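# Tuck chair under desk, park cart in yellow bay

## Task

Slide the office chair fully beneath the desk so it finishes upright and level with every wheel on the floor; bring the utility cart into the yellow-taped bay so each of its four wheels sits inside the tape line and none rests on it; keep the desk roughly where it started, with everything it carries still on top and nothing overhanging its edges; the robot must not topple or finish leaning; at the end release whatever is held and move the robot away.

## Robot and tools

Robot: TidyBot++, a wheeled base (0.54 m long, 0.50 m wide, 0.38 m tall) on four driven casters, carrying one seven-joint arm with a two-finger gripper. The shoulder sits 0.12 m ahead of base centre, 0.68 m up. Cameras: base_camera and wrist_camera (the latter sees along the hand). Arm segments: upper arm 0.42 m, forearm 0.31 m, hand 0.31 m. It begins folded, hand pointing down, sticking up to 0.08 m beyond the base front.

Frames: base frame has its origin on the floor below base centre, x ahead, y to the left, z up, in metres. The odometry frame is the base frame as it was at scene start; base_odometry is wheel-count only, so slip shows as travel. Heading is in radians, left positive, -3.142 to 3.142. base_tilt is in degrees, forward and right positive.

move: one action plus "cameras" and "blocking". Action keys:
- base: an object of relative offsets measured from where the base is now, along its current axes: translate_m (forward +, -2 to 2 m), strafe_m (left +, -2 to 2 m), rotate_rad (counter-clockwise +, -6.3 to 6.3). Translate and strafe together form one straight-line move.
- joints: absolute angle targets by name: joint_1_rad (any angle, vertical axis, positive is clockwise from above, opposite to heading), joint_2_rad (-2.249 to 2.249, shoulder, 0 up, + leans forward), joint_3_rad (any angle), joint_4_rad (-2.579 to 2.579, elbow, negative bends forward when joint_3 is 3.14), joint_5_rad (any), joint_6_rad (-2.099 to 2.099, wrist), joint_7_rad (any, hand roll), gripper_pos (0 open to 1 closed; gap about 85 x (1 - gripper_pos) mm). Continuous joints go the short way round, so send steps below half a turn.
- target: an absolute hand pose as one list of seven numbers [x, y, z, qw, qx, qy, qz], position in metres in the base frame, same form as the hand_pose line (midpoint between finger pads; its z points along the fingers, fingers open along its y). Alongside target, joints may only contain gripper_pos.
- speeds: optional caps for this action: translate_m and strafe_m 0.05 to 0.5 m/s (give one only for a combined move), rotate_rad 0.1 to 1.57 rad/s.
cameras: list from base_camera, wrist_camera, all; omitted means all, [] means none. blocking: true/omitted waits until everything rests; false returns in about 0.5 s while motion continues. A new move replaces only the targets it names. No action lasts beyond 15 s; base moves time out at 14 s. Unknown keys make a call invalid; out-of-range values get it refused.

wait: seconds 0 to 10, plus cameras; returns state and images, earlier if moves finish. stop: brakes all running motions. zoom_image: camera plus region [x0, y0, x1, y1] in pixels from the top-left, at most 504 x 504. finished_scene: scene, the current scene's integer number; irreversible.

Result lines: the move line reads done or the worst status. base_status, joint_status, hand_status: done, moving, off_target (resting short, maybe still pressing), contact_stop or time_out (unrequested stops; old target dropped), not_followed (a check withheld targets; "joint command not followed" or "pose unreachable" with a cause), torque_fault, limit_stop_at_motor_heat. hand_pose and hand_target (where targets would put the hand; load makes it hang lower). joint_positions, motor_effort in percent with peak in brackets, motor temperatures per joint, on_its_own, ARM HIT, MOTOR HOT, pictures (image order). A refused call, or an unrequested stop showing up, cancels the rest of the reply's move, wait and finished_scene calls. base_status may claim done when the base was actually blocked short.

Tips: hand targets usually land within about 3 cm; fix by adding (wanted minus hand_pose) to your last target. To keep the hand still, resend hand_target, not hand_pose. Poses low and forward near the base can drive the arm into it; nothing guards against arm-base contact. A pointing-down hand reaches at most about 0.94 m high, and only near the base. The closed gripper squeezes hard and keeps squeezing; fingertips reach 20 mm past the hand point. The arm does not avoid obstacles and sags under loads.

Avoid: dropping things, releasing moving parts, slamming, hard shoves, excess gripper force or twisting, gripping hard something still resting on a support. Tipping risk: an arm snagged above about 0.6 m while the base drives, sideways or horizontal force on a raised hand, stretching out over nearby furniture, swinging an extended arm sideways; retract or back away to recover. Torque faults freeze the arm 10 s. Motors heat when loaded, stretched or straining; at 75 °C the arm sinks for 30 to 60 s. Occasionally something briefly tugs held parts or nudges loose items. The simulation keeps running while you think. Faster finishes are better. When finished, open the gripper and withdraw.

Each tool is called by a JSON object that holds its "fn" and its "kwargs".

## Session

{"fn": "move", "kwargs": {}}

Scene clock: 0.00 s.
Motor temperatures (°C): [39 36 32 39 38 42 40]
base_odometry: x=+0.000 y=+0.000 heading=+0.000
base_tilt: forward=+0.3 right=+0.3
base_status: not commanded
joint_positions: joint_1_rad=+0.038 joint_2_rad=-0.368 joint_3_rad=+3.116 joint_4_rad=-2.560 joint_5_rad=+0.043 joint_6_rad=-0.862 joint_7_rad=+1.563 gripper_pos=+0.000
joint_status: not commanded
motor_effort: joint_1_rad=-1 joint_2_rad=-1 joint_3_rad=+0 joint_4_rad=+15 joint_5_rad=+1 joint_6_rad=+1 joint_7_rad=+1
hand_pose: x=+0.2505 y=-0.0116 z=+0.5815 quat_wxyz=(+0.022, +0.999, +0.002, +0.044) (m; base frame)
hand_target: x=+0.2506 y=-0.0116 z=+0.5816 quat_wxyz=(+0.022, +0.999, +0.002, +0.044) (m; base frame)
hand_status: not commanded
pictures: base_camera, wrist_camera
Images, in order (width x height): base_camera 644x364, wrist_camera 644x476.

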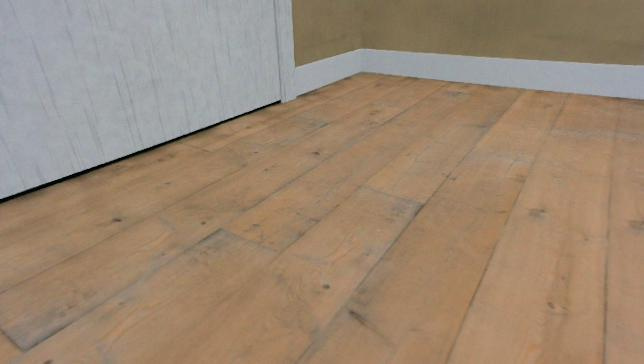

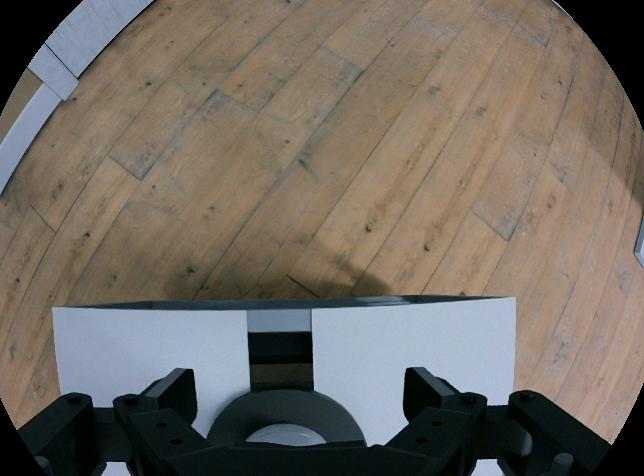

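Raise the hand to look forward and turn.

{"fn": "move", "kwargs": {"joints": {"joint_6_rad":-0.1}, "base": {"rotate_rad":-1.0}}}

{"fn": "move", "kwargs": {"base": {"rotate_rad":-1.0}}}

{"fn": "move", "kwargs": {"base": {"rotate_rad":-1.0}}}

{"fn": "move", "kwargs": {"base": {"rotate_rad":-1.0}}}

{"fn": "move", "kwargs": {"base": {"rotate_rad":-1.0}}}

Scene clock: 6.97 s.
Motor temperatures (°C): [39 36 32 39 38 42 40]
move: done
base_odometry: x=+0.000 y=+0.000 heading=-1.000
base_tilt: forward=+0.3 right=+0.3
base_status: done
joint_positions: joint_1_rad=+0.038 joint_2_rad=-0.368 joint_3_rad=+3.116 joint_4_rad=-2.559 joint_5_rad=+0.043 joint_6_rad=-0.159 joint_7_rad=+1.563 gripper_pos=+0.000
joint_status: all done
motor_effort: joint_1_rad=-1(2) joint_2_rad=-3(4) joint_3_rad=+1(1) joint_4_rad=+18(19) joint_5_rad=+1(1) joint_6_rad=+6(6) joint_7_rad=+1(2)
hand_pose: x=+0.4445 y=-0.0054 z=+0.6725 quat_wxyz=(+0.017, +0.923, +0.010, +0.385) (m; base frame)
hand_target: x=+0.4570 y=-0.0047 z=+0.6859 quat_wxyz=(+0.016, +0.911, +0.010, +0.412) (m; base frame)
hand_status: not commanded
pictures: base_camera, wrist_camera
Images, in order (width x height): base_camera 644x364, wrist_camera 644x476.

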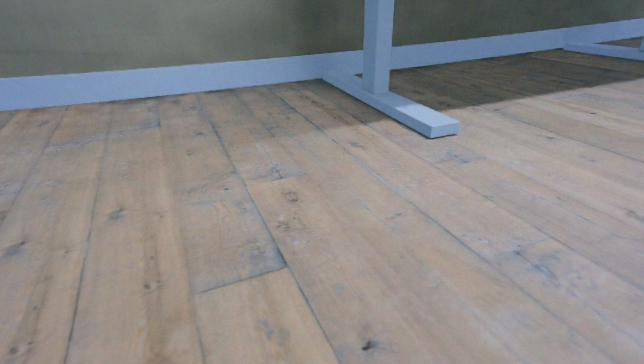

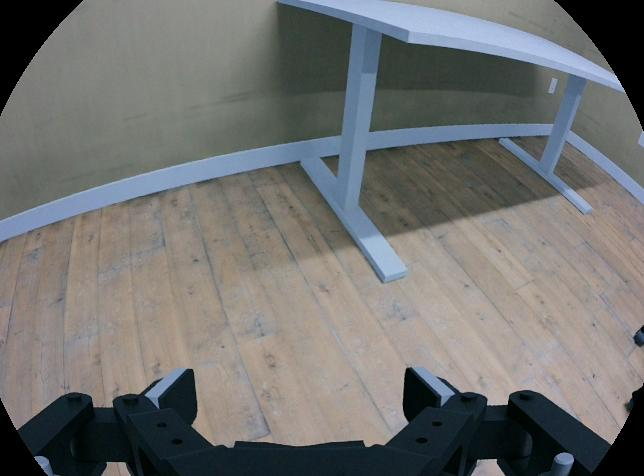

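Scene clock: 8.83 s.
Motor temperatures (°C): [39 36 32 39 38 42 40]
move: done
base_odometry: x=+0.000 y=+0.000 heading=-1.999
base_tilt: forward=+0.2 right=+0.3
base_status: done
joint_positions: joint_1_rad=+0.038 joint_2_rad=-0.368 joint_3_rad=+3.116 joint_4_rad=-2.559 joint_5_rad=+0.043 joint_6_rad=-0.159 joint_7_rad=+1.563 gripper_pos=+0.000
joint_status: not commanded
motor_effort: joint_1_rad=-1(2) joint_2_rad=-4(5) joint_3_rad=+1(2) joint_4_rad=+18(19) joint_5_rad=+1(1) joint_6_rad=+6(7) joint_7_rad=+2(2)
hand_pose: x=+0.4445 y=-0.0054 z=+0.6725 quat_wxyz=(+0.017, +0.923, +0.010, +0.385) (m; base frame)
hand_target: x=+0.4570 y=-0.0047 z=+0.6859 quat_wxyz=(+0.016, +0.911, +0.010, +0.412) (m; base frame)
hand_status: not commanded
pictures: base_camera, wrist_camera
Images, in order (width x height): base_camera 644x364, wrist_camera 644x476.

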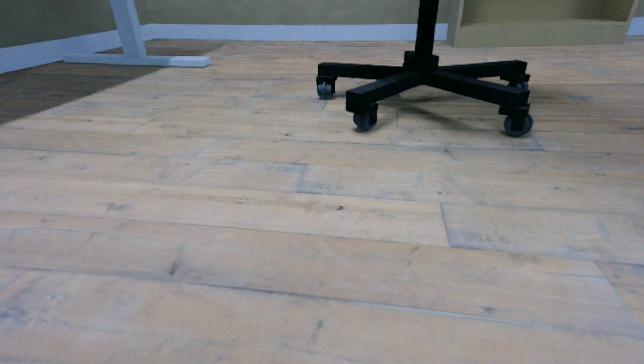

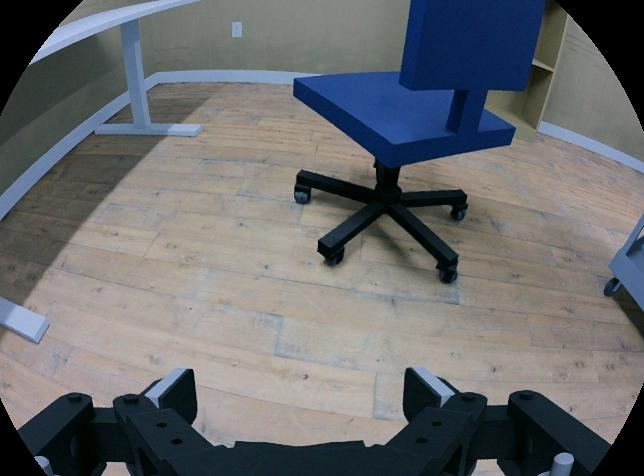

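Scene clock: 10.70 s.
Motor temperatures (°C): [39 36 32 39 38 42 40]
move: done
base_odometry: x=+0.000 y=+0.000 heading=-2.999
base_tilt: forward=+0.3 right=+0.3
base_status: done
joint_positions: joint_1_rad=+0.038 joint_2_rad=-0.368 joint_3_rad=+3.116 joint_4_rad=-2.559 joint_5_rad=+0.043 joint_6_rad=-0.159 joint_7_rad=+1.563 gripper_pos=+0.000
joint_status: not commanded
motor_effort: joint_1_rad=-1(2) joint_2_rad=-4(5) joint_3_rad=+1(2) joint_4_rad=+19(19) joint_5_rad=+1(1) joint_6_rad=+6(7) joint_7_rad=+0(2)
hand_pose: x=+0.4445 y=-0.0054 z=+0.6725 quat_wxyz=(+0.017, +0.923, +0.010, +0.385) (m; base frame)
hand_target: x=+0.4570 y=-0.0047 z=+0.6859 quat_wxyz=(+0.016, +0.911, +0.010, +0.412) (m; base frame)
hand_status: not commanded
pictures: base_camera, wrist_camera
Images, in order (width x height): base_camera 644x364, wrist_camera 644x476.

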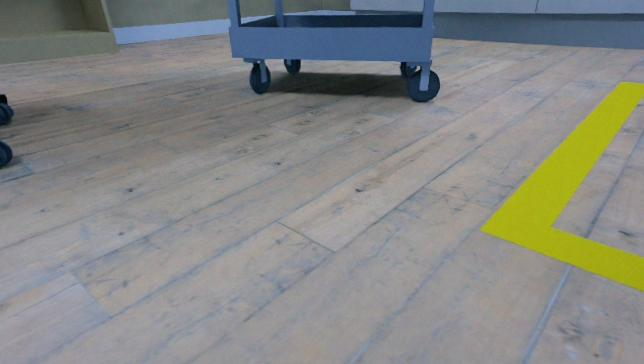

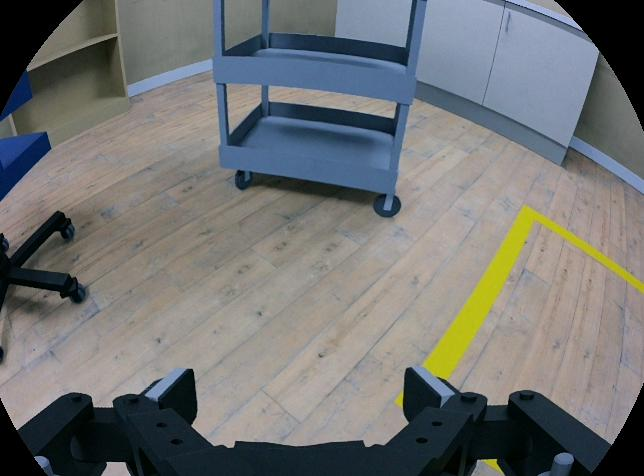

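Scene clock: 12.57 s.
Motor temperatures (°C): [39 36 32 39 38 42 40]
move: done
base_odometry: x=+0.000 y=+0.000 heading=+2.285
base_tilt: forward=+0.3 right=+0.3
base_status: done
joint_positions: joint_1_rad=+0.038 joint_2_rad=-0.368 joint_3_rad=+3.116 joint_4_rad=-2.559 joint_5_rad=+0.043 joint_6_rad=-0.159 joint_7_rad=+1.563 gripper_pos=+0.000
joint_status: not commanded
motor_effort: joint_1_rad=-1(2) joint_2_rad=-3(5) joint_3_rad=+1(2) joint_4_rad=+18(19) joint_5_rad=+1(1) joint_6_rad=+6(7) joint_7_rad=+1(2)
hand_pose: x=+0.4445 y=-0.0054 z=+0.6725 quat_wxyz=(+0.017, +0.923, +0.010, +0.385) (m; base frame)
hand_target: x=+0.4570 y=-0.0047 z=+0.6859 quat_wxyz=(+0.016, +0.911, +0.010, +0.412) (m; base frame)
hand_status: not commanded
pictures: base_camera, wrist_camera
Images, in order (width x height): base_camera 644x364, wrist_camera 644x476.

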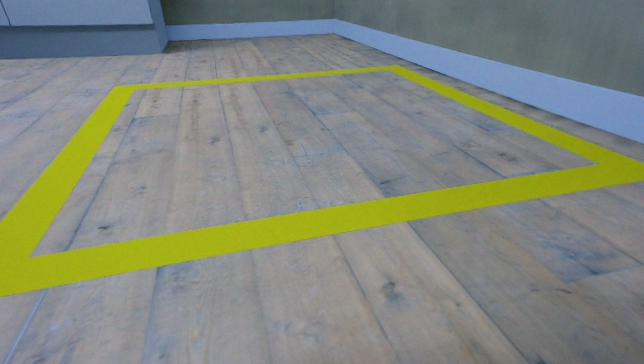

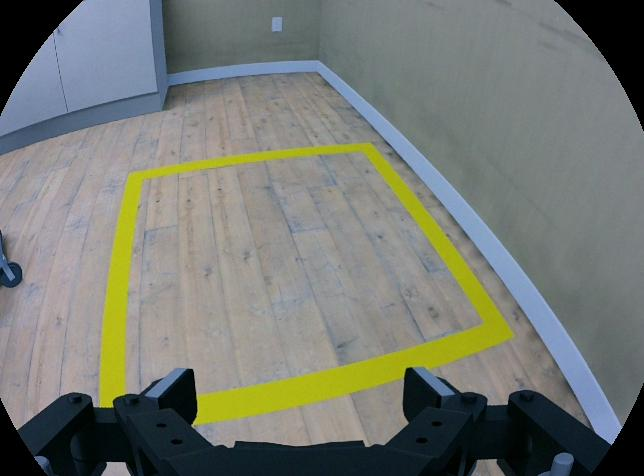

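Scene clock: 14.43 s.
Motor temperatures (°C): [39 36 32 39 38 42 40]
move: done
base_odometry: x=+0.000 y=+0.000 heading=+1.286
base_tilt: forward=+0.3 right=+0.4
base_status: done
joint_positions: joint_1_rad=+0.038 joint_2_rad=-0.368 joint_3_rad=+3.116 joint_4_rad=-2.559 joint_5_rad=+0.043 joint_6_rad=-0.159 joint_7_rad=+1.563 gripper_pos=+0.000
joint_status: not commanded
motor_effort: joint_1_rad=-1(2) joint_2_rad=-3(5) joint_3_rad=+1(2) joint_4_rad=+18(19) joint_5_rad=+1(1) joint_6_rad=+6(7) joint_7_rad=+0(2)
hand_pose: x=+0.4445 y=-0.0054 z=+0.6725 quat_wxyz=(+0.017, +0.923, +0.010, +0.385) (m; base frame)
hand_target: x=+0.4570 y=-0.0047 z=+0.6859 quat_wxyz=(+0.016, +0.911, +0.010, +0.412) (m; base frame)
hand_status: not commanded
pictures: base_camera, wrist_camera
Images, in order (width x height): base_camera 644x364, wrist_camera 644x476.

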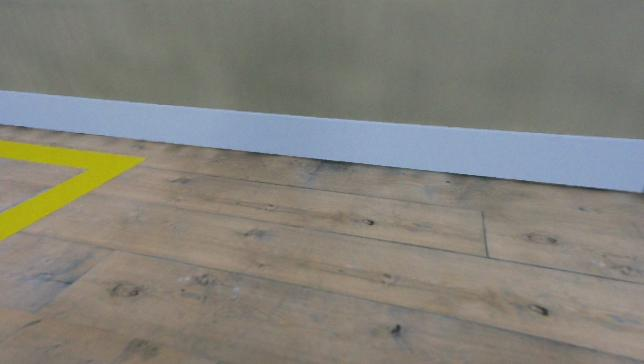

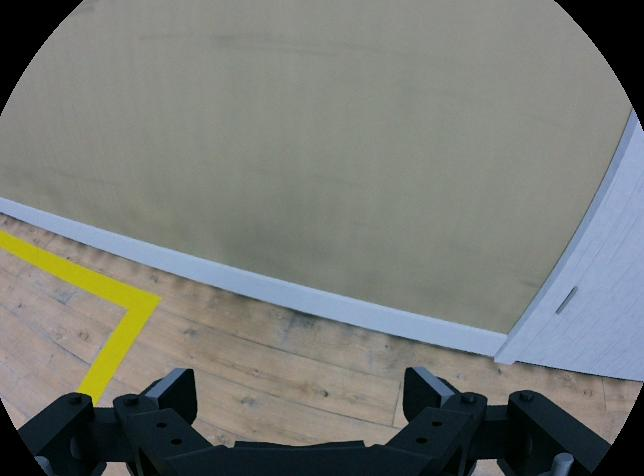

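{"fn": "move", "kwargs": {"base": {"rotate_rad":2.867}, "cameras": []}}

{"fn": "move", "kwargs": {"base": {"strafe_m":-0.7}}}

{"fn": "move", "kwargs": {"base": {"translate_m":0.5}}}

Scene clock: 103.53 s.
Motor temperatures (°C): [39 36 32 39 38 42 40]
move: done
base_odometry: x=+0.000 y=+0.000 heading=-2.131
base_tilt: forward=+0.3 right=+0.3
base_status: done
joint_positions: joint_1_rad=+0.038 joint_2_rad=-0.368 joint_3_rad=+3.116 joint_4_rad=-2.559 joint_5_rad=+0.043 joint_6_rad=-0.159 joint_7_rad=+1.563 gripper_pos=+0.000
joint_status: not commanded
motor_effort: joint_1_rad=-1(2) joint_2_rad=-3(5) joint_3_rad=+0(2) joint_4_rad=+19(19) joint_5_rad=+1(1) joint_6_rad=+6(6) joint_7_rad=+0(2)
hand_pose: x=+0.4445 y=-0.0054 z=+0.6726 quat_wxyz=(+0.017, +0.923, +0.010, +0.385) (m; base frame)
hand_target: x=+0.4570 y=-0.0047 z=+0.6859 quat_wxyz=(+0.016, +0.911, +0.010, +0.412) (m; base frame)
hand_status: not commanded
pictures: none
No camera images: "cameras" was empty.

Scene clock: 106.07 s.
Motor temperatures (°C): [39 36 32 39 38 42 40]
move: done
base_odometry: x=-0.593 y=+0.372 heading=-2.130
base_tilt: forward=+0.3 right=+0.4
base_status: done
joint_positions: joint_1_rad=+0.038 joint_2_rad=-0.368 joint_3_rad=+3.116 joint_4_rad=-2.559 joint_5_rad=+0.043 joint_6_rad=-0.159 joint_7_rad=+1.563 gripper_pos=+0.000
joint_status: not commanded
motor_effort: joint_1_rad=-1(1) joint_2_rad=-4(5) joint_3_rad=+1(2) joint_4_rad=+18(19) joint_5_rad=+1(1) joint_6_rad=+6(7) joint_7_rad=+1(2)
hand_pose: x=+0.4445 y=-0.0054 z=+0.6726 quat_wxyz=(+0.017, +0.923, +0.010, +0.385) (m; base frame)
hand_target: x=+0.4570 y=-0.0047 z=+0.6859 quat_wxyz=(+0.016, +0.911, +0.010, +0.412) (m; base frame)
hand_status: not commanded
pictures: base_camera, wrist_camera
Images, in order (width x height): base_camera 644x364, wrist_camera 644x476.

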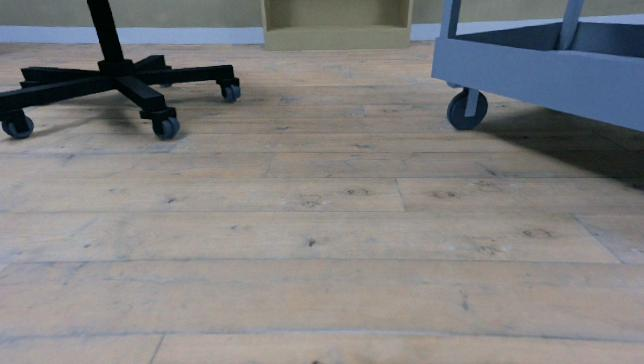

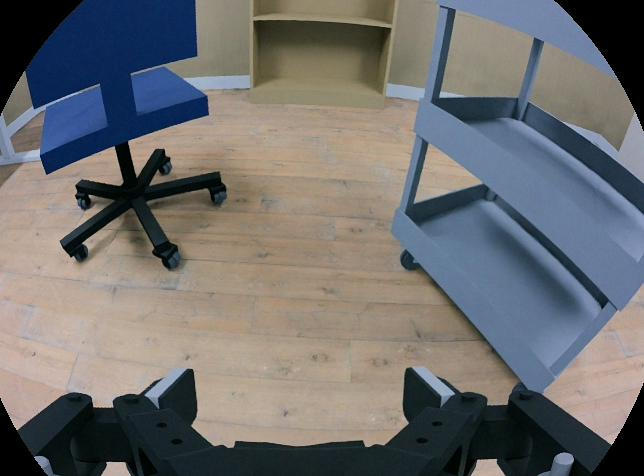

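Scene clock: 108.27 s.
Motor temperatures (°C): [39 36 32 39 38 42 40]
move: done
base_odometry: x=-0.859 y=-0.052 heading=-2.130
base_tilt: forward=+0.3 right=+0.3
base_status: done
joint_positions: joint_1_rad=+0.038 joint_2_rad=-0.366 joint_3_rad=+3.116 joint_4_rad=-2.559 joint_5_rad=+0.043 joint_6_rad=-0.156 joint_7_rad=+1.563 gripper_pos=+0.000
joint_status: not commanded
motor_effort: joint_1_rad=-1(1) joint_2_rad=-4(7) joint_3_rad=+1(1) joint_4_rad=+18(20) joint_5_rad=+1(1) joint_6_rad=+6(7) joint_7_rad=+1(2)
hand_pose: x=+0.4450 y=-0.0054 z=+0.6725 quat_wxyz=(+0.017, +0.923, +0.010, +0.385) (m; base frame)
hand_target: x=+0.4570 y=-0.0047 z=+0.6859 quat_wxyz=(+0.016, +0.911, +0.010, +0.412) (m; base frame)
hand_status: not commanded
pictures: base_camera, wrist_camera
Images, in order (width x height): base_camera 644x364, wrist_camera 644x476.

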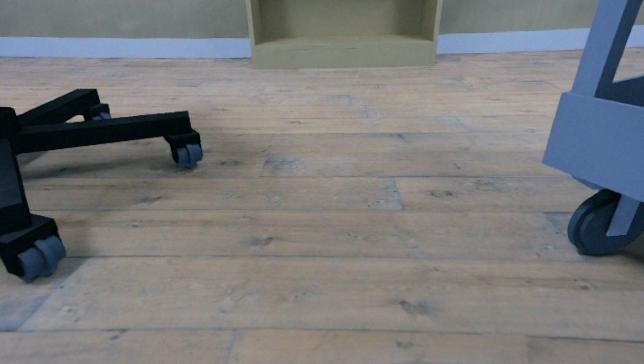

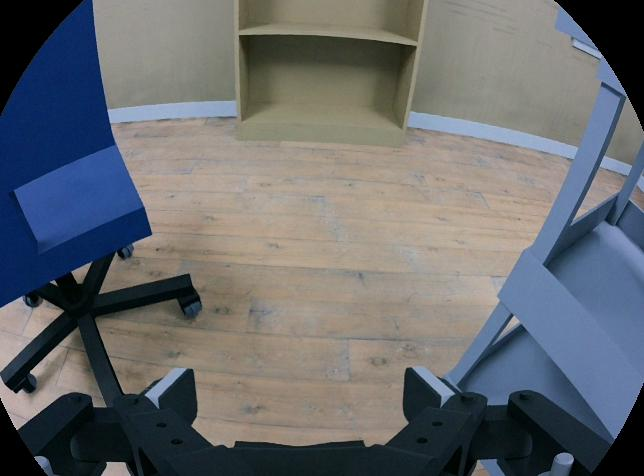

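{"fn": "move", "kwargs": {"base": {"translate_m":0.97,"strafe_m":-0.03}}}

{"fn": "move", "kwargs": {"base": {"strafe_m":-0.07}, "cameras": []}}

{"fn": "move", "kwargs": {"base": {"rotate_rad":1.571}, "speeds": {"rotate_rad":0.6}}}

Scene clock: 126.23 s.
Motor temperatures (°C): [39 36 32 39 38 42 40]
move: done
base_odometry: x=-1.399 y=-0.858 heading=-2.130
base_tilt: forward=+0.3 right=+0.4
base_status: done
joint_positions: joint_1_rad=+0.038 joint_2_rad=-0.366 joint_3_rad=+3.116 joint_4_rad=-2.559 joint_5_rad=+0.043 joint_6_rad=-0.156 joint_7_rad=+1.563 gripper_pos=+0.000
joint_status: not commanded
motor_effort: joint_1_rad=-1(1) joint_2_rad=-4(6) joint_3_rad=+1(1) joint_4_rad=+18(20) joint_5_rad=+1(1) joint_6_rad=+7(7) joint_7_rad=+1(2)
hand_pose: x=+0.4451 y=-0.0054 z=+0.6728 quat_wxyz=(+0.017, +0.922, +0.010, +0.386) (m; base frame)
hand_target: x=+0.4570 y=-0.0047 z=+0.6859 quat_wxyz=(+0.016, +0.911, +0.010, +0.412) (m; base frame)
hand_status: not commanded
pictures: base_camera, wrist_camera
Images, in order (width x height): base_camera 644x364, wrist_camera 644x476.

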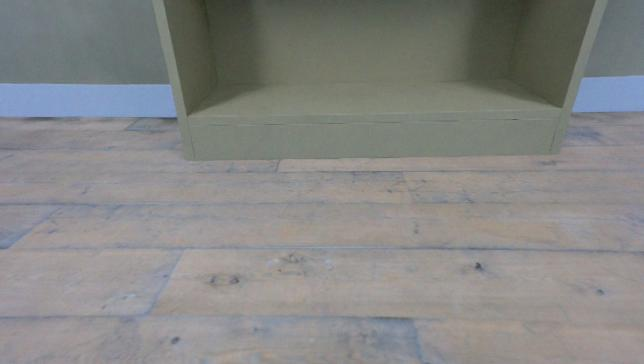

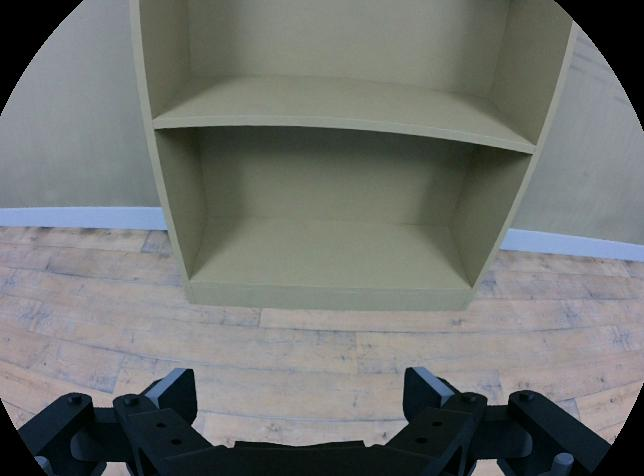

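Scene clock: 127.27 s.
Motor temperatures (°C): [39 36 32 39 38 42 40]
move: done
base_odometry: x=-1.458 y=-0.821 heading=-2.130
base_tilt: forward=+0.3 right=+0.3
base_status: done
joint_positions: joint_1_rad=+0.038 joint_2_rad=-0.366 joint_3_rad=+3.116 joint_4_rad=-2.559 joint_5_rad=+0.043 joint_6_rad=-0.156 joint_7_rad=+1.563 gripper_pos=+0.000
joint_status: not commanded
motor_effort: joint_1_rad=-1(1) joint_2_rad=-4(5) joint_3_rad=+1(2) joint_4_rad=+18(19) joint_5_rad=+1(1) joint_6_rad=+6(7) joint_7_rad=+1(2)
hand_pose: x=+0.4451 y=-0.0054 z=+0.6728 quat_wxyz=(+0.017, +0.922, +0.010, +0.386) (m; base frame)
hand_target: x=+0.4570 y=-0.0047 z=+0.6859 quat_wxyz=(+0.016, +0.911, +0.010, +0.412) (m; base frame)
hand_status: not commanded
pictures: none
No camera images: "cameras" was empty.

Scene clock: 130.57 s.
Motor temperatures (°C): [39 36 32 39 38 42 40]
move: done
base_odometry: x=-1.458 y=-0.821 heading=-0.559
base_tilt: forward=+0.3 right=+0.3
base_status: done
joint_positions: joint_1_rad=+0.038 joint_2_rad=-0.366 joint_3_rad=+3.116 joint_4_rad=-2.559 joint_5_rad=+0.043 joint_6_rad=-0.156 joint_7_rad=+1.563 gripper_pos=+0.000
joint_status: not commanded
motor_effort: joint_1_rad=-1(2) joint_2_rad=-4(6) joint_3_rad=+1(3) joint_4_rad=+18(19) joint_5_rad=+1(1) joint_6_rad=+6(7) joint_7_rad=+1(2)
hand_pose: x=+0.4451 y=-0.0054 z=+0.6728 quat_wxyz=(+0.017, +0.922, +0.010, +0.386) (m; base frame)
hand_target: x=+0.4570 y=-0.0047 z=+0.6859 quat_wxyz=(+0.016, +0.911, +0.010, +0.412) (m; base frame)
hand_status: not commanded
pictures: base_camera, wrist_camera
Images, in order (width x height): base_camera 644x364, wrist_camera 644x476.

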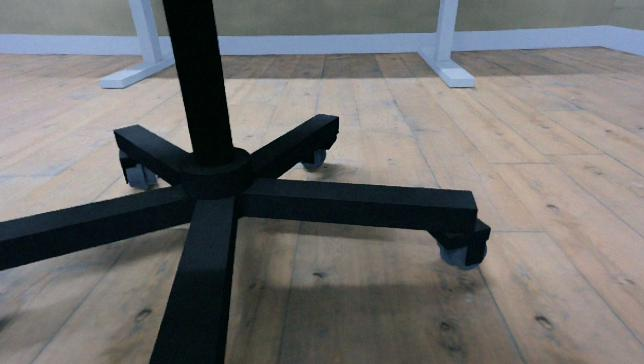

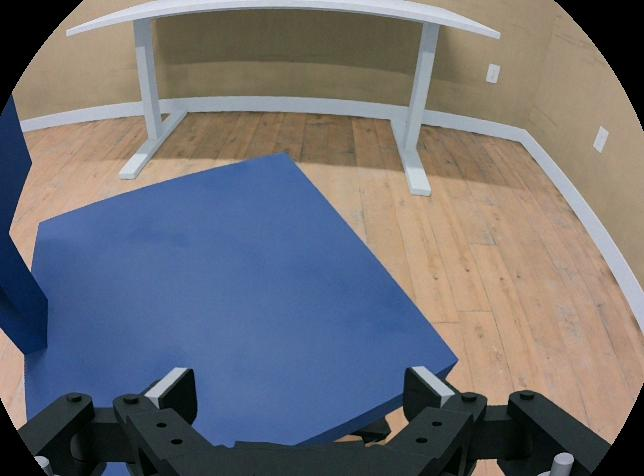

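{"fn": "move", "kwargs": {"target": [0.43,-0.14,0.45,0,1,0,0], "joints": {"gripper_pos":1}}}

{"fn": "move", "kwargs": {"base": {"translate_m":0.4}, "speeds": {"translate_m":0.15}}}

Scene clock: 179.47 s.
Motor temperatures (°C): [39 36 32 39 38 42 40]
move: off_target
base_odometry: x=-1.458 y=-0.821 heading=-0.559
base_tilt: forward=+0.3 right=+0.4
base_status: not commanded
joint_positions: joint_1_rad=+0.439 joint_2_rad=+0.503 joint_3_rad=+3.116 joint_4_rad=-2.217 joint_5_rad=+0.043 joint_6_rad=-0.362 joint_7_rad=+1.892 gripper_pos=+0.999
joint_status: all done
motor_effort: joint_1_rad=-1(2) joint_2_rad=-26(28) joint_3_rad=+0(1) joint_4_rad=+8(19) joint_5_rad=+1(1) joint_6_rad=+1(7) joint_7_rad=+1(2)
hand_pose: x=+0.4386 y=-0.1423 z=+0.4532 quat_wxyz=(+0.013, +0.999, -0.028, +0.027) (m; base frame)
hand_target: x=+0.4300 y=-0.1400 z=+0.4500 quat_wxyz=(+0.000, +1.000, +0.000, +0.000) (m; base frame)
hand_status: off_target (0.009 m and 4.7 deg from the pose sent, 0.261 m and 45.4 deg at the start)
pictures: base_camera, wrist_camera
Images, in order (width x height): base_camera 644x364, wrist_camera 644x476.

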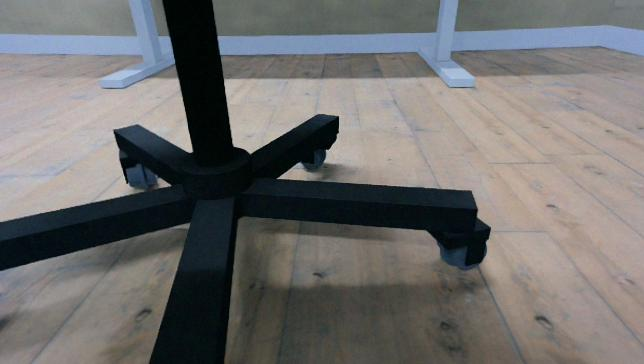

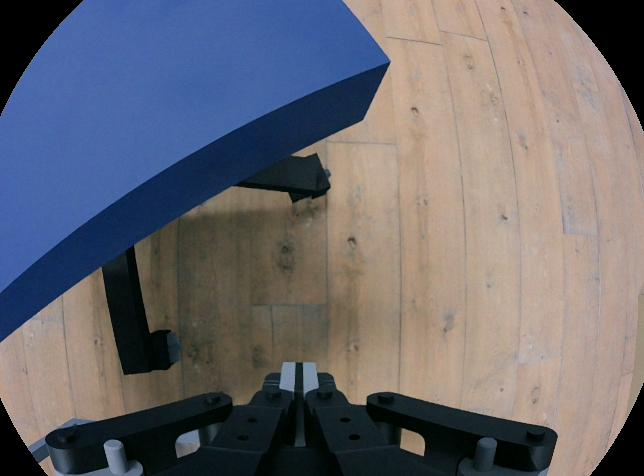

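Scene clock: 182.73 s.
Motor temperatures (°C): [39 36 32 39 38 42 40]
move: done
base_odometry: x=-1.119 y=-1.033 heading=-0.558
base_tilt: forward=+0.3 right=+0.4
base_status: done
joint_positions: joint_1_rad=+0.444 joint_2_rad=+0.505 joint_3_rad=+3.116 joint_4_rad=-2.208 joint_5_rad=+0.043 joint_6_rad=-0.370 joint_7_rad=+1.894 gripper_pos=+0.999
joint_status: not commanded
motor_effort: joint_1_rad=-1(2) joint_2_rad=-26(29) joint_3_rad=+0(1) joint_4_rad=+8(10) joint_5_rad=+1(1) joint_6_rad=+1(2) joint_7_rad=+1(2)
hand_pose: x=+0.4400 y=-0.1447 z=+0.4534 quat_wxyz=(+0.013, +0.999, -0.029, +0.026) (m; base frame)
hand_target: x=+0.4300 y=-0.1400 z=+0.4500 quat_wxyz=(+0.000, +1.000, +0.000, +0.000) (m; base frame)
hand_status: not commanded
pictures: base_camera, wrist_camera
Images, in order (width x height): base_camera 644x364, wrist_camera 644x476.

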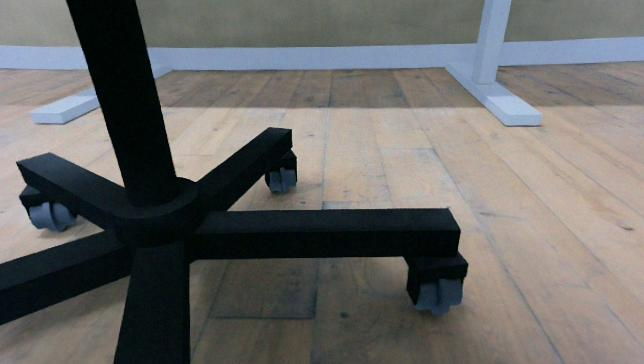

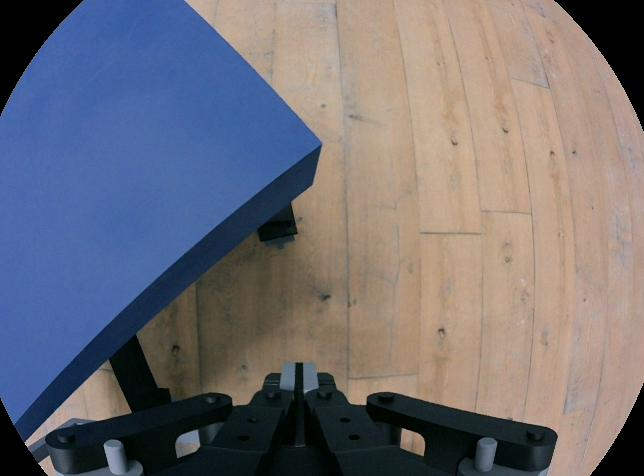

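{"fn": "move", "kwargs": {"target": [0.62,-0.12,0.45,0,1,0,0]}}

{"fn": "move", "kwargs": {"base": {"translate_m":0.25}, "speeds": {"translate_m":0.15}}}

Scene clock: 190.67 s.
Motor temperatures (°C): [39 36 32 39 38 42 40]
move: off_target
base_odometry: x=-1.119 y=-1.033 heading=-0.558
base_tilt: forward=+0.3 right=+0.4
base_status: not commanded
joint_positions: joint_1_rad=+0.241 joint_2_rad=+0.743 joint_3_rad=+3.141 joint_4_rad=-1.616 joint_5_rad=+0.031 joint_6_rad=-0.716 joint_7_rad=+1.873 gripper_pos=+0.999
joint_status: not commanded
motor_effort: joint_1_rad=-1(5) joint_2_rad=-39(40) joint_3_rad=+0(6) joint_4_rad=+13(16) joint_5_rad=+1(3) joint_6_rad=+1(7) joint_7_rad=+0(2)
hand_pose: x=+0.6299 y=-0.1299 z=+0.4584 quat_wxyz=(+0.019, +0.998, +0.042, +0.029) (m; base frame)
hand_target: x=+0.6200 y=-0.1200 z=+0.4500 quat_wxyz=(+0.000, +1.000, +0.000, +0.000) (m; base frame)
hand_status: off_target (0.016 m and 6.3 deg from the pose sent, 0.182 m and 4.7 deg at the start)
pictures: base_camera, wrist_camera
Images, in order (width x height): base_camera 644x364, wrist_camera 644x476.

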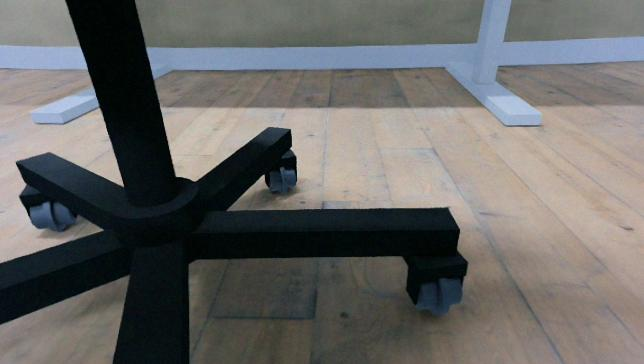

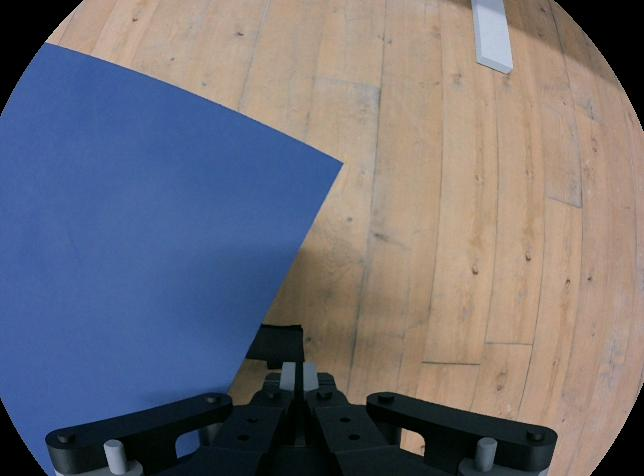

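Scene clock: 192.87 s.
Motor temperatures (°C): [39 36 32 39 38 42 40]
move: done
base_odometry: x=-0.907 y=-1.166 heading=-0.558
base_tilt: forward=+0.3 right=+0.4
base_status: done
joint_positions: joint_1_rad=+0.241 joint_2_rad=+0.748 joint_3_rad=+3.141 joint_4_rad=-1.608 joint_5_rad=+0.031 joint_6_rad=-0.723 joint_7_rad=+1.873 gripper_pos=+0.999
joint_status: not commanded
motor_effort: joint_1_rad=+0(3) joint_2_rad=-40(41) joint_3_rad=+0(1) joint_4_rad=+13(15) joint_5_rad=+1(1) joint_6_rad=+0(2) joint_7_rad=+1(2)
hand_pose: x=+0.6308 y=-0.1301 z=+0.4576 quat_wxyz=(+0.018, +0.999, +0.042, +0.028) (m; base frame)
hand_target: x=+0.6200 y=-0.1200 z=+0.4500 quat_wxyz=(+0.000, +1.000, +0.000, +0.000) (m; base frame)
hand_status: not commanded
pictures: base_camera, wrist_camera
Images, in order (width x height): base_camera 644x364, wrist_camera 644x476.

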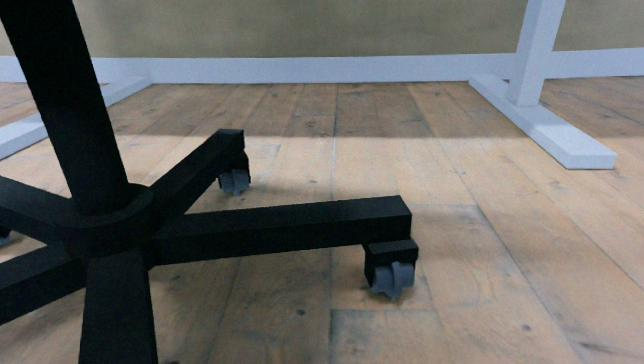

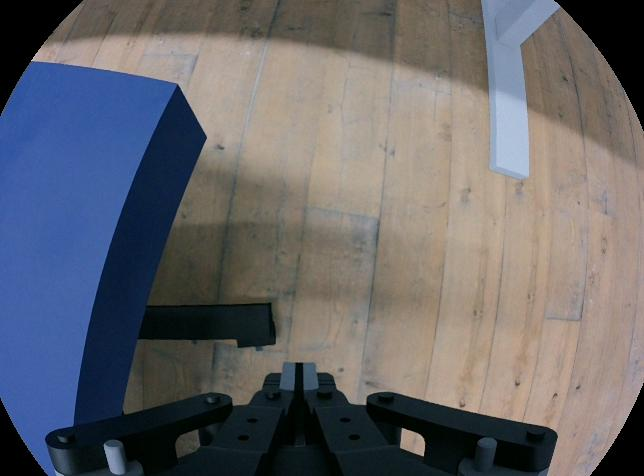

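{"fn": "move", "kwargs": {"base": {"translate_m":-0.5}, "cameras": []}}

{"fn": "move", "kwargs": {"base": {"strafe_m":0.35}, "joints": {"joint_1_rad":0.038,"joint_2_rad":-0.368,"joint_3_rad":3.116,"joint_4_rad":-2.55,"joint_5_rad":0.043,"joint_6_rad":-0.16,"joint_7_rad":1.563}}}

Scene clock: 204.43 s.
Motor temperatures (°C): [39 36 32 39 38 42 40]
move: done
base_odometry: x=-1.332 y=-0.901 heading=-0.557
base_tilt: forward=+0.3 right=+0.3
base_status: done
joint_positions: joint_1_rad=+0.238 joint_2_rad=+0.752 joint_3_rad=+3.141 joint_4_rad=-1.602 joint_5_rad=+0.030 joint_6_rad=-0.729 joint_7_rad=+1.873 gripper_pos=+0.999
joint_status: not commanded
motor_effort: joint_1_rad=-1(4) joint_2_rad=-39(42) joint_3_rad=+0(2) joint_4_rad=+13(15) joint_5_rad=+1(2) joint_6_rad=+1(2) joint_7_rad=+1(2)
hand_pose: x=+0.6317 y=-0.1288 z=+0.4565 quat_wxyz=(+0.018, +0.999, +0.043, +0.026) (m; base frame)
hand_target: x=+0.6200 y=-0.1200 z=+0.4500 quat_wxyz=(+0.000, +1.000, +0.000, +0.000) (m; base frame)
hand_status: not commanded
pictures: none
No camera images: "cameras" was empty.

Scene clock: 207.13 s.
Motor temperatures (°C): [39 36 32 39 38 42 40]
move: done
base_odometry: x=-1.146 y=-0.604 heading=-0.557
base_tilt: forward=+0.3 right=+0.3
base_status: done
joint_positions: joint_1_rad=+0.053 joint_2_rad=-0.355 joint_3_rad=+3.134 joint_4_rad=-2.527 joint_5_rad=+0.030 joint_6_rad=-0.225 joint_7_rad=+1.626 gripper_pos=+0.999
joint_status: all done
motor_effort: joint_1_rad=-1(5) joint_2_rad=-3(42) joint_3_rad=+1(3) joint_4_rad=+18(20) joint_5_rad=+1(2) joint_6_rad=+5(7) joint_7_rad=+1(2)
hand_pose: x=+0.4425 y=-0.0156 z=+0.6695 quat_wxyz=(+0.028, +0.931, +0.017, +0.362) (m; base frame)
hand_target: x=+0.4480 y=-0.0055 z=+0.6769 quat_wxyz=(+0.017, +0.921, +0.010, +0.389) (m; base frame)
hand_status: not commanded
pictures: base_camera, wrist_camera
Images, in order (width x height): base_camera 644x364, wrist_camera 644x476.

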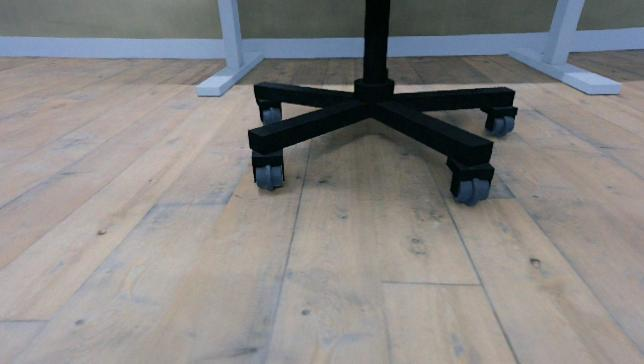

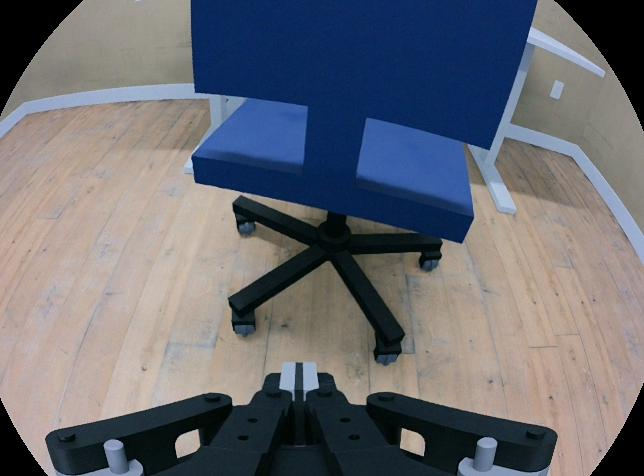

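{"fn": "move", "kwargs": {"target": [0.5,-0.19,0.45,0,1,0,0]}}

{"fn": "move", "kwargs": {"base": {"translate_m":0.6}, "speeds": {"translate_m":0.15}}}

Scene clock: 221.40 s.
Motor temperatures (°C): [39 36 32 39 38 42 40]
move: off_target
base_odometry: x=-1.146 y=-0.604 heading=-0.557
base_tilt: forward=+0.3 right=+0.4
base_status: not commanded
joint_positions: joint_1_rad=+0.469 joint_2_rad=+0.614 joint_3_rad=+3.134 joint_4_rad=-1.940 joint_5_rad=+0.030 joint_6_rad=-0.528 joint_7_rad=+1.950 gripper_pos=+0.999
joint_status: not commanded
motor_effort: joint_1_rad=-1(2) joint_2_rad=-32(34) joint_3_rad=+0(1) joint_4_rad=+10(19) joint_5_rad=+1(1) joint_6_rad=+1(7) joint_7_rad=+1(2)
hand_pose: x=+0.5072 y=-0.1963 z=+0.4535 quat_wxyz=(+0.017, +0.999, -0.029, +0.025) (m; base frame)
hand_target: x=+0.5000 y=-0.1900 z=+0.4500 quat_wxyz=(+0.000, +1.000, +0.000, +0.000) (m; base frame)
hand_status: off_target (0.010 m and 4.8 deg from the pose sent, 0.286 m and 42.7 deg at the start)
pictures: base_camera, wrist_camera
Images, in order (width x height): base_camera 644x364, wrist_camera 644x476.

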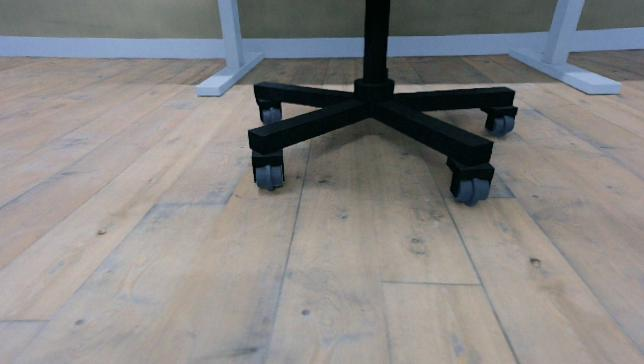

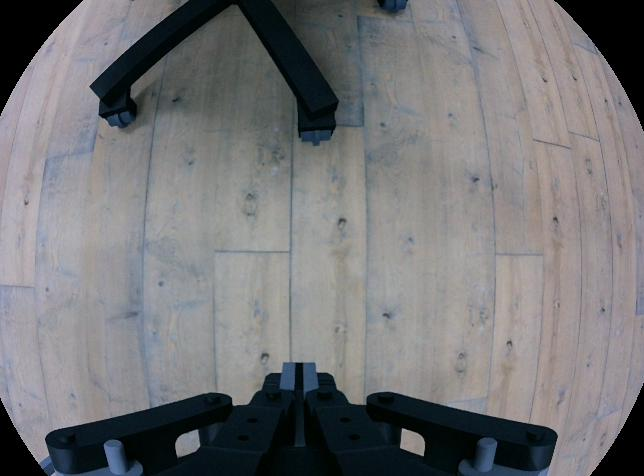

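Scene clock: 226.00 s.
Motor temperatures (°C): [39 36 32 39 38 42 40]
move: done
base_odometry: x=-0.637 y=-0.921 heading=-0.557
base_tilt: forward=+0.3 right=+0.3
base_status: done
joint_positions: joint_1_rad=+0.526 joint_2_rad=+0.625 joint_3_rad=+3.167 joint_4_rad=-1.957 joint_5_rad=+0.037 joint_6_rad=-0.593 joint_7_rad=+1.962 gripper_pos=+0.999
joint_status: not commanded
motor_effort: joint_1_rad=-9(15) joint_2_rad=-33(35) joint_3_rad=-7(13) joint_4_rad=+16(24) joint_5_rad=-2(4) joint_6_rad=+3(9) joint_7_rad=+1(4)
hand_pose: x=+0.4591 y=-0.2168 z=+0.4457 quat_wxyz=(+0.008, +0.998, -0.062, -0.022) (m; base frame)
hand_target: x=+0.5000 y=-0.1900 z=+0.4500 quat_wxyz=(+0.000, +1.000, +0.000, +0.000) (m; base frame)
hand_status: not commanded
pictures: base_camera, wrist_camera
Images, in order (width x height): base_camera 644x364, wrist_camera 644x476.

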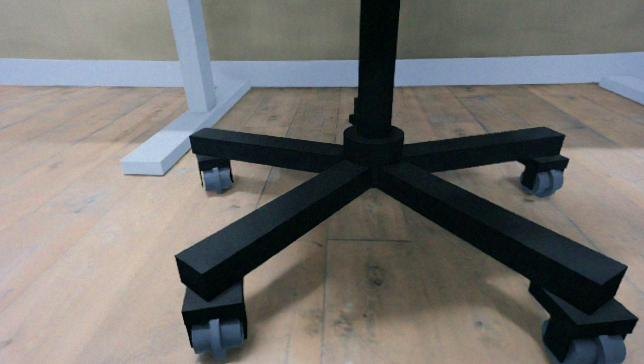

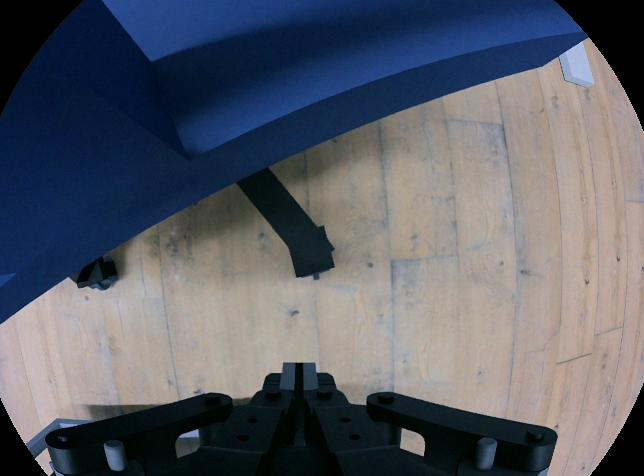

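{"fn": "move", "kwargs": {"base": {"translate_m":-0.12}, "cameras": []}}

{"fn": "move", "kwargs": {"target": [0.5,0.03,0.45,0,1,0,0], "cameras": []}}

{"fn": "move", "kwargs": {"base": {"translate_m":0.35,"strafe_m":-0.12}, "speeds": {"translate_m":0.15}}}

Scene clock: 237.07 s.
Motor temperatures (°C): [39 36 32 39 38 42 40]
move: done
base_odometry: x=-0.739 y=-0.858 heading=-0.557
base_tilt: forward=+0.3 right=+0.4
base_status: done
joint_positions: joint_1_rad=+0.483 joint_2_rad=+0.625 joint_3_rad=+3.127 joint_4_rad=-1.925 joint_5_rad=+0.037 joint_6_rad=-0.593 joint_7_rad=+1.962 gripper_pos=+0.999
joint_status: not commanded
motor_effort: joint_1_rad=-1(9) joint_2_rad=-32(36) joint_3_rad=+0(7) joint_4_rad=+11(15) joint_5_rad=+1(2) joint_6_rad=+0(3) joint_7_rad=+1(2)
hand_pose: x=+0.4927 y=-0.1942 z=+0.4511 quat_wxyz=(+0.005, +1.000, -0.025, -0.003) (m; base frame)
hand_target: x=+0.5000 y=-0.1900 z=+0.4500 quat_wxyz=(+0.000, +1.000, +0.000, +0.000) (m; base frame)
hand_status: not commanded
pictures: none
No camera images: "cameras" was empty.

Scene clock: 239.13 s.
Motor temperatures (°C): [39 36 32 39 38 42 40]
move: off_target
base_odometry: x=-0.739 y=-0.858 heading=-0.557
base_tilt: forward=+0.3 right=+0.3
base_status: not commanded
joint_positions: joint_1_rad=-0.076 joint_2_rad=+0.585 joint_3_rad=+3.136 joint_4_rad=-2.030 joint_5_rad=+0.023 joint_6_rad=-0.579 joint_7_rad=+1.578 gripper_pos=+0.999
joint_status: not commanded
motor_effort: joint_1_rad=-1(3) joint_2_rad=-30(34) joint_3_rad=+0(1) joint_4_rad=+9(10) joint_5_rad=+1(1) joint_6_rad=-1(1) joint_7_rad=+1(2)
hand_pose: x=+0.4918 y=+0.0281 z=+0.4498 quat_wxyz=(+0.005, +0.998, +0.053, -0.026) (m; base frame)
hand_target: x=+0.5000 y=+0.0300 z=+0.4500 quat_wxyz=(+0.000, +1.000, +0.000, +0.000) (m; base frame)
hand_status: off_target (0.008 m and 6.8 deg from the pose sent, 0.224 m and 2.9 deg at the start)
pictures: none
No camera images: "cameras" was empty.

Scene clock: 242.20 s.
Motor temperatures (°C): [39 36 32 39 38 42 40]
move: done
base_odometry: x=-0.505 y=-1.145 heading=-0.557
base_tilt: forward=+0.3 right=+0.3
base_status: done
joint_positions: joint_1_rad=-0.103 joint_2_rad=+0.582 joint_3_rad=+3.135 joint_4_rad=-2.124 joint_5_rad=+0.000 joint_6_rad=-0.579 joint_7_rad=+1.569 gripper_pos=+0.999
joint_status: not commanded
motor_effort: joint_1_rad=+1(6) joint_2_rad=-31(34) joint_3_rad=+2(8) joint_4_rad=+17(28) joint_5_rad=+2(4) joint_6_rad=+4(11) joint_7_rad=+1(2)
hand_pose: x=+0.4364 y=+0.0367 z=+0.4401 quat_wxyz=(+0.002, +0.996, +0.053, -0.072) (m; base frame)
hand_target: x=+0.5000 y=+0.0300 z=+0.4500 quat_wxyz=(+0.000, +1.000, +0.000, +0.000) (m; base frame)
hand_status: not commanded
pictures: base_camera, wrist_camera
Images, in order (width x height): base_camera 644x364, wrist_camera 644x476.

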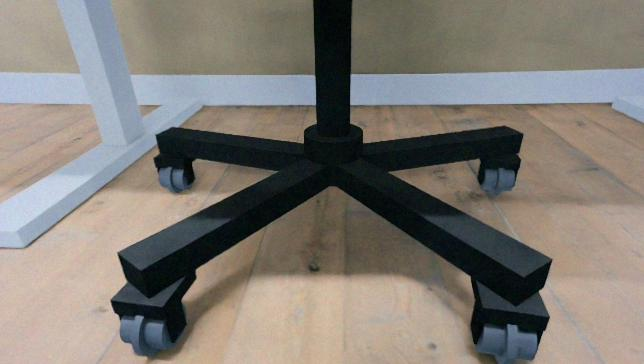

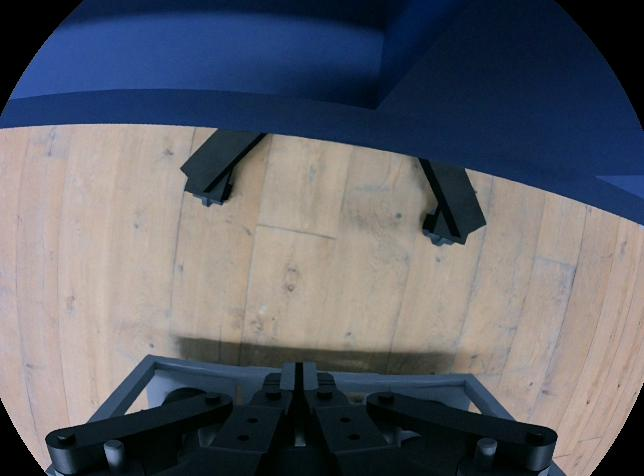

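{"fn": "move", "kwargs": {"base": {"translate_m":-0.08}, "cameras": []}}

{"fn": "move", "kwargs": {"target": [0.5,-0.04,0.45,0,1,0,0], "cameras": []}}

{"fn": "move", "kwargs": {"base": {"translate_m":0.25}, "speeds": {"translate_m":0.12}}}

Scene clock: 249.73 s.
Motor temperatures (°C): [39 36 32 39 38 42 40]
move: done
base_odometry: x=-0.573 y=-1.102 heading=-0.557
base_tilt: forward=+0.3 right=+0.3
base_status: done
joint_positions: joint_1_rad=-0.097 joint_2_rad=+0.577 joint_3_rad=+3.141 joint_4_rad=-2.069 joint_5_rad=+0.000 joint_6_rad=-0.556 joint_7_rad=+1.569 gripper_pos=+0.999
joint_status: not commanded
motor_effort: joint_1_rad=-1(2) joint_2_rad=-29(31) joint_3_rad=+0(2) joint_4_rad=+9(16) joint_5_rad=+1(2) joint_6_rad=+0(5) joint_7_rad=+1(3)
hand_pose: x=+0.4774 y=+0.0365 z=+0.4472 quat_wxyz=(+0.001, +0.998, +0.048, -0.030) (m; base frame)
hand_target: x=+0.5000 y=+0.0300 z=+0.4500 quat_wxyz=(+0.000, +1.000, +0.000, +0.000) (m; base frame)
hand_status: not commanded
pictures: none
No camera images: "cameras" was empty.

Scene clock: 250.90 s.
Motor temperatures (°C): [39 36 32 39 38 42 40]
move: off_target
base_odometry: x=-0.573 y=-1.102 heading=-0.557
base_tilt: forward=+0.3 right=+0.3
base_status: not commanded
joint_positions: joint_1_rad=+0.099 joint_2_rad=+0.577 joint_3_rad=+3.141 joint_4_rad=-2.069 joint_5_rad=+0.000 joint_6_rad=-0.556 joint_7_rad=+1.623 gripper_pos=+0.999
joint_status: not commanded
motor_effort: joint_1_rad=-1(3) joint_2_rad=-30(30) joint_3_rad=+0(1) joint_4_rad=+8(9) joint_5_rad=+1(1) joint_6_rad=+0(1) joint_7_rad=+1(2)
hand_pose: x=+0.4776 y=-0.0339 z=+0.4472 quat_wxyz=(-0.003, +0.999, -0.023, -0.030) (m; base frame)
hand_target: x=+0.5000 y=-0.0400 z=+0.4500 quat_wxyz=(+0.000, +1.000, +0.000, +0.000) (m; base frame)
hand_status: off_target (0.023 m and 4.4 deg from the pose sent, 0.080 m and 6.5 deg at the start)
pictures: none
No camera images: "cameras" was empty.

Scene clock: 255.77 s.
Motor temperatures (°C): [39 36 32 39 38 42 40]
move: time_out
base_odometry: x=-0.365 y=-1.232 heading=-0.558
base_tilt: forward=+0.2 right=+0.3
base_status: translate_m time_out (by the wheels' count: +0.246 of +0.250)
joint_positions: joint_1_rad=+0.115 joint_2_rad=+0.533 joint_3_rad=+3.138 joint_4_rad=-2.343 joint_5_rad=+0.008 joint_6_rad=-0.529 joint_7_rad=+1.630 gripper_pos=+0.999
joint_status: not commanded
motor_effort: joint_1_rad=-2(5) joint_2_rad=-15(34) joint_3_rad=+1(4) joint_4_rad=+55(63) joint_5_rad=-4(5) joint_6_rad=-1(17) joint_7_rad=+1(3)
hand_pose: x=+0.3329 y=-0.0238 z=+0.4403 quat_wxyz=(-0.010, +0.991, -0.023, -0.131) (m; base frame)
hand_target: x=+0.5000 y=-0.0400 z=+0.4500 quat_wxyz=(+0.000, +1.000, +0.000, +0.000) (m; base frame)
hand_status: not commanded
pictures: base_camera, wrist_camera
Images, in order (width x height): base_camera 644x364, wrist_camera 644x476.

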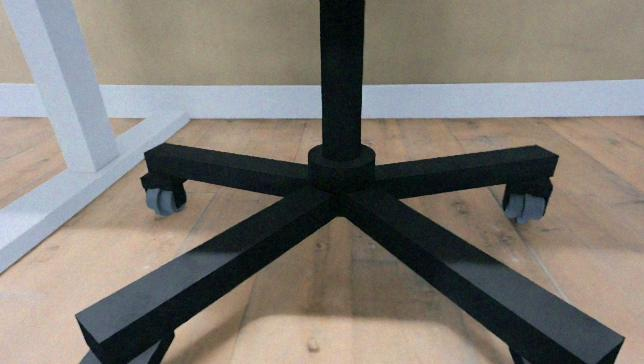

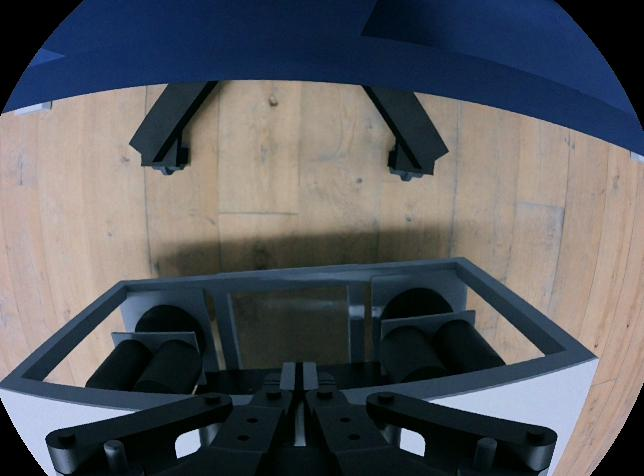

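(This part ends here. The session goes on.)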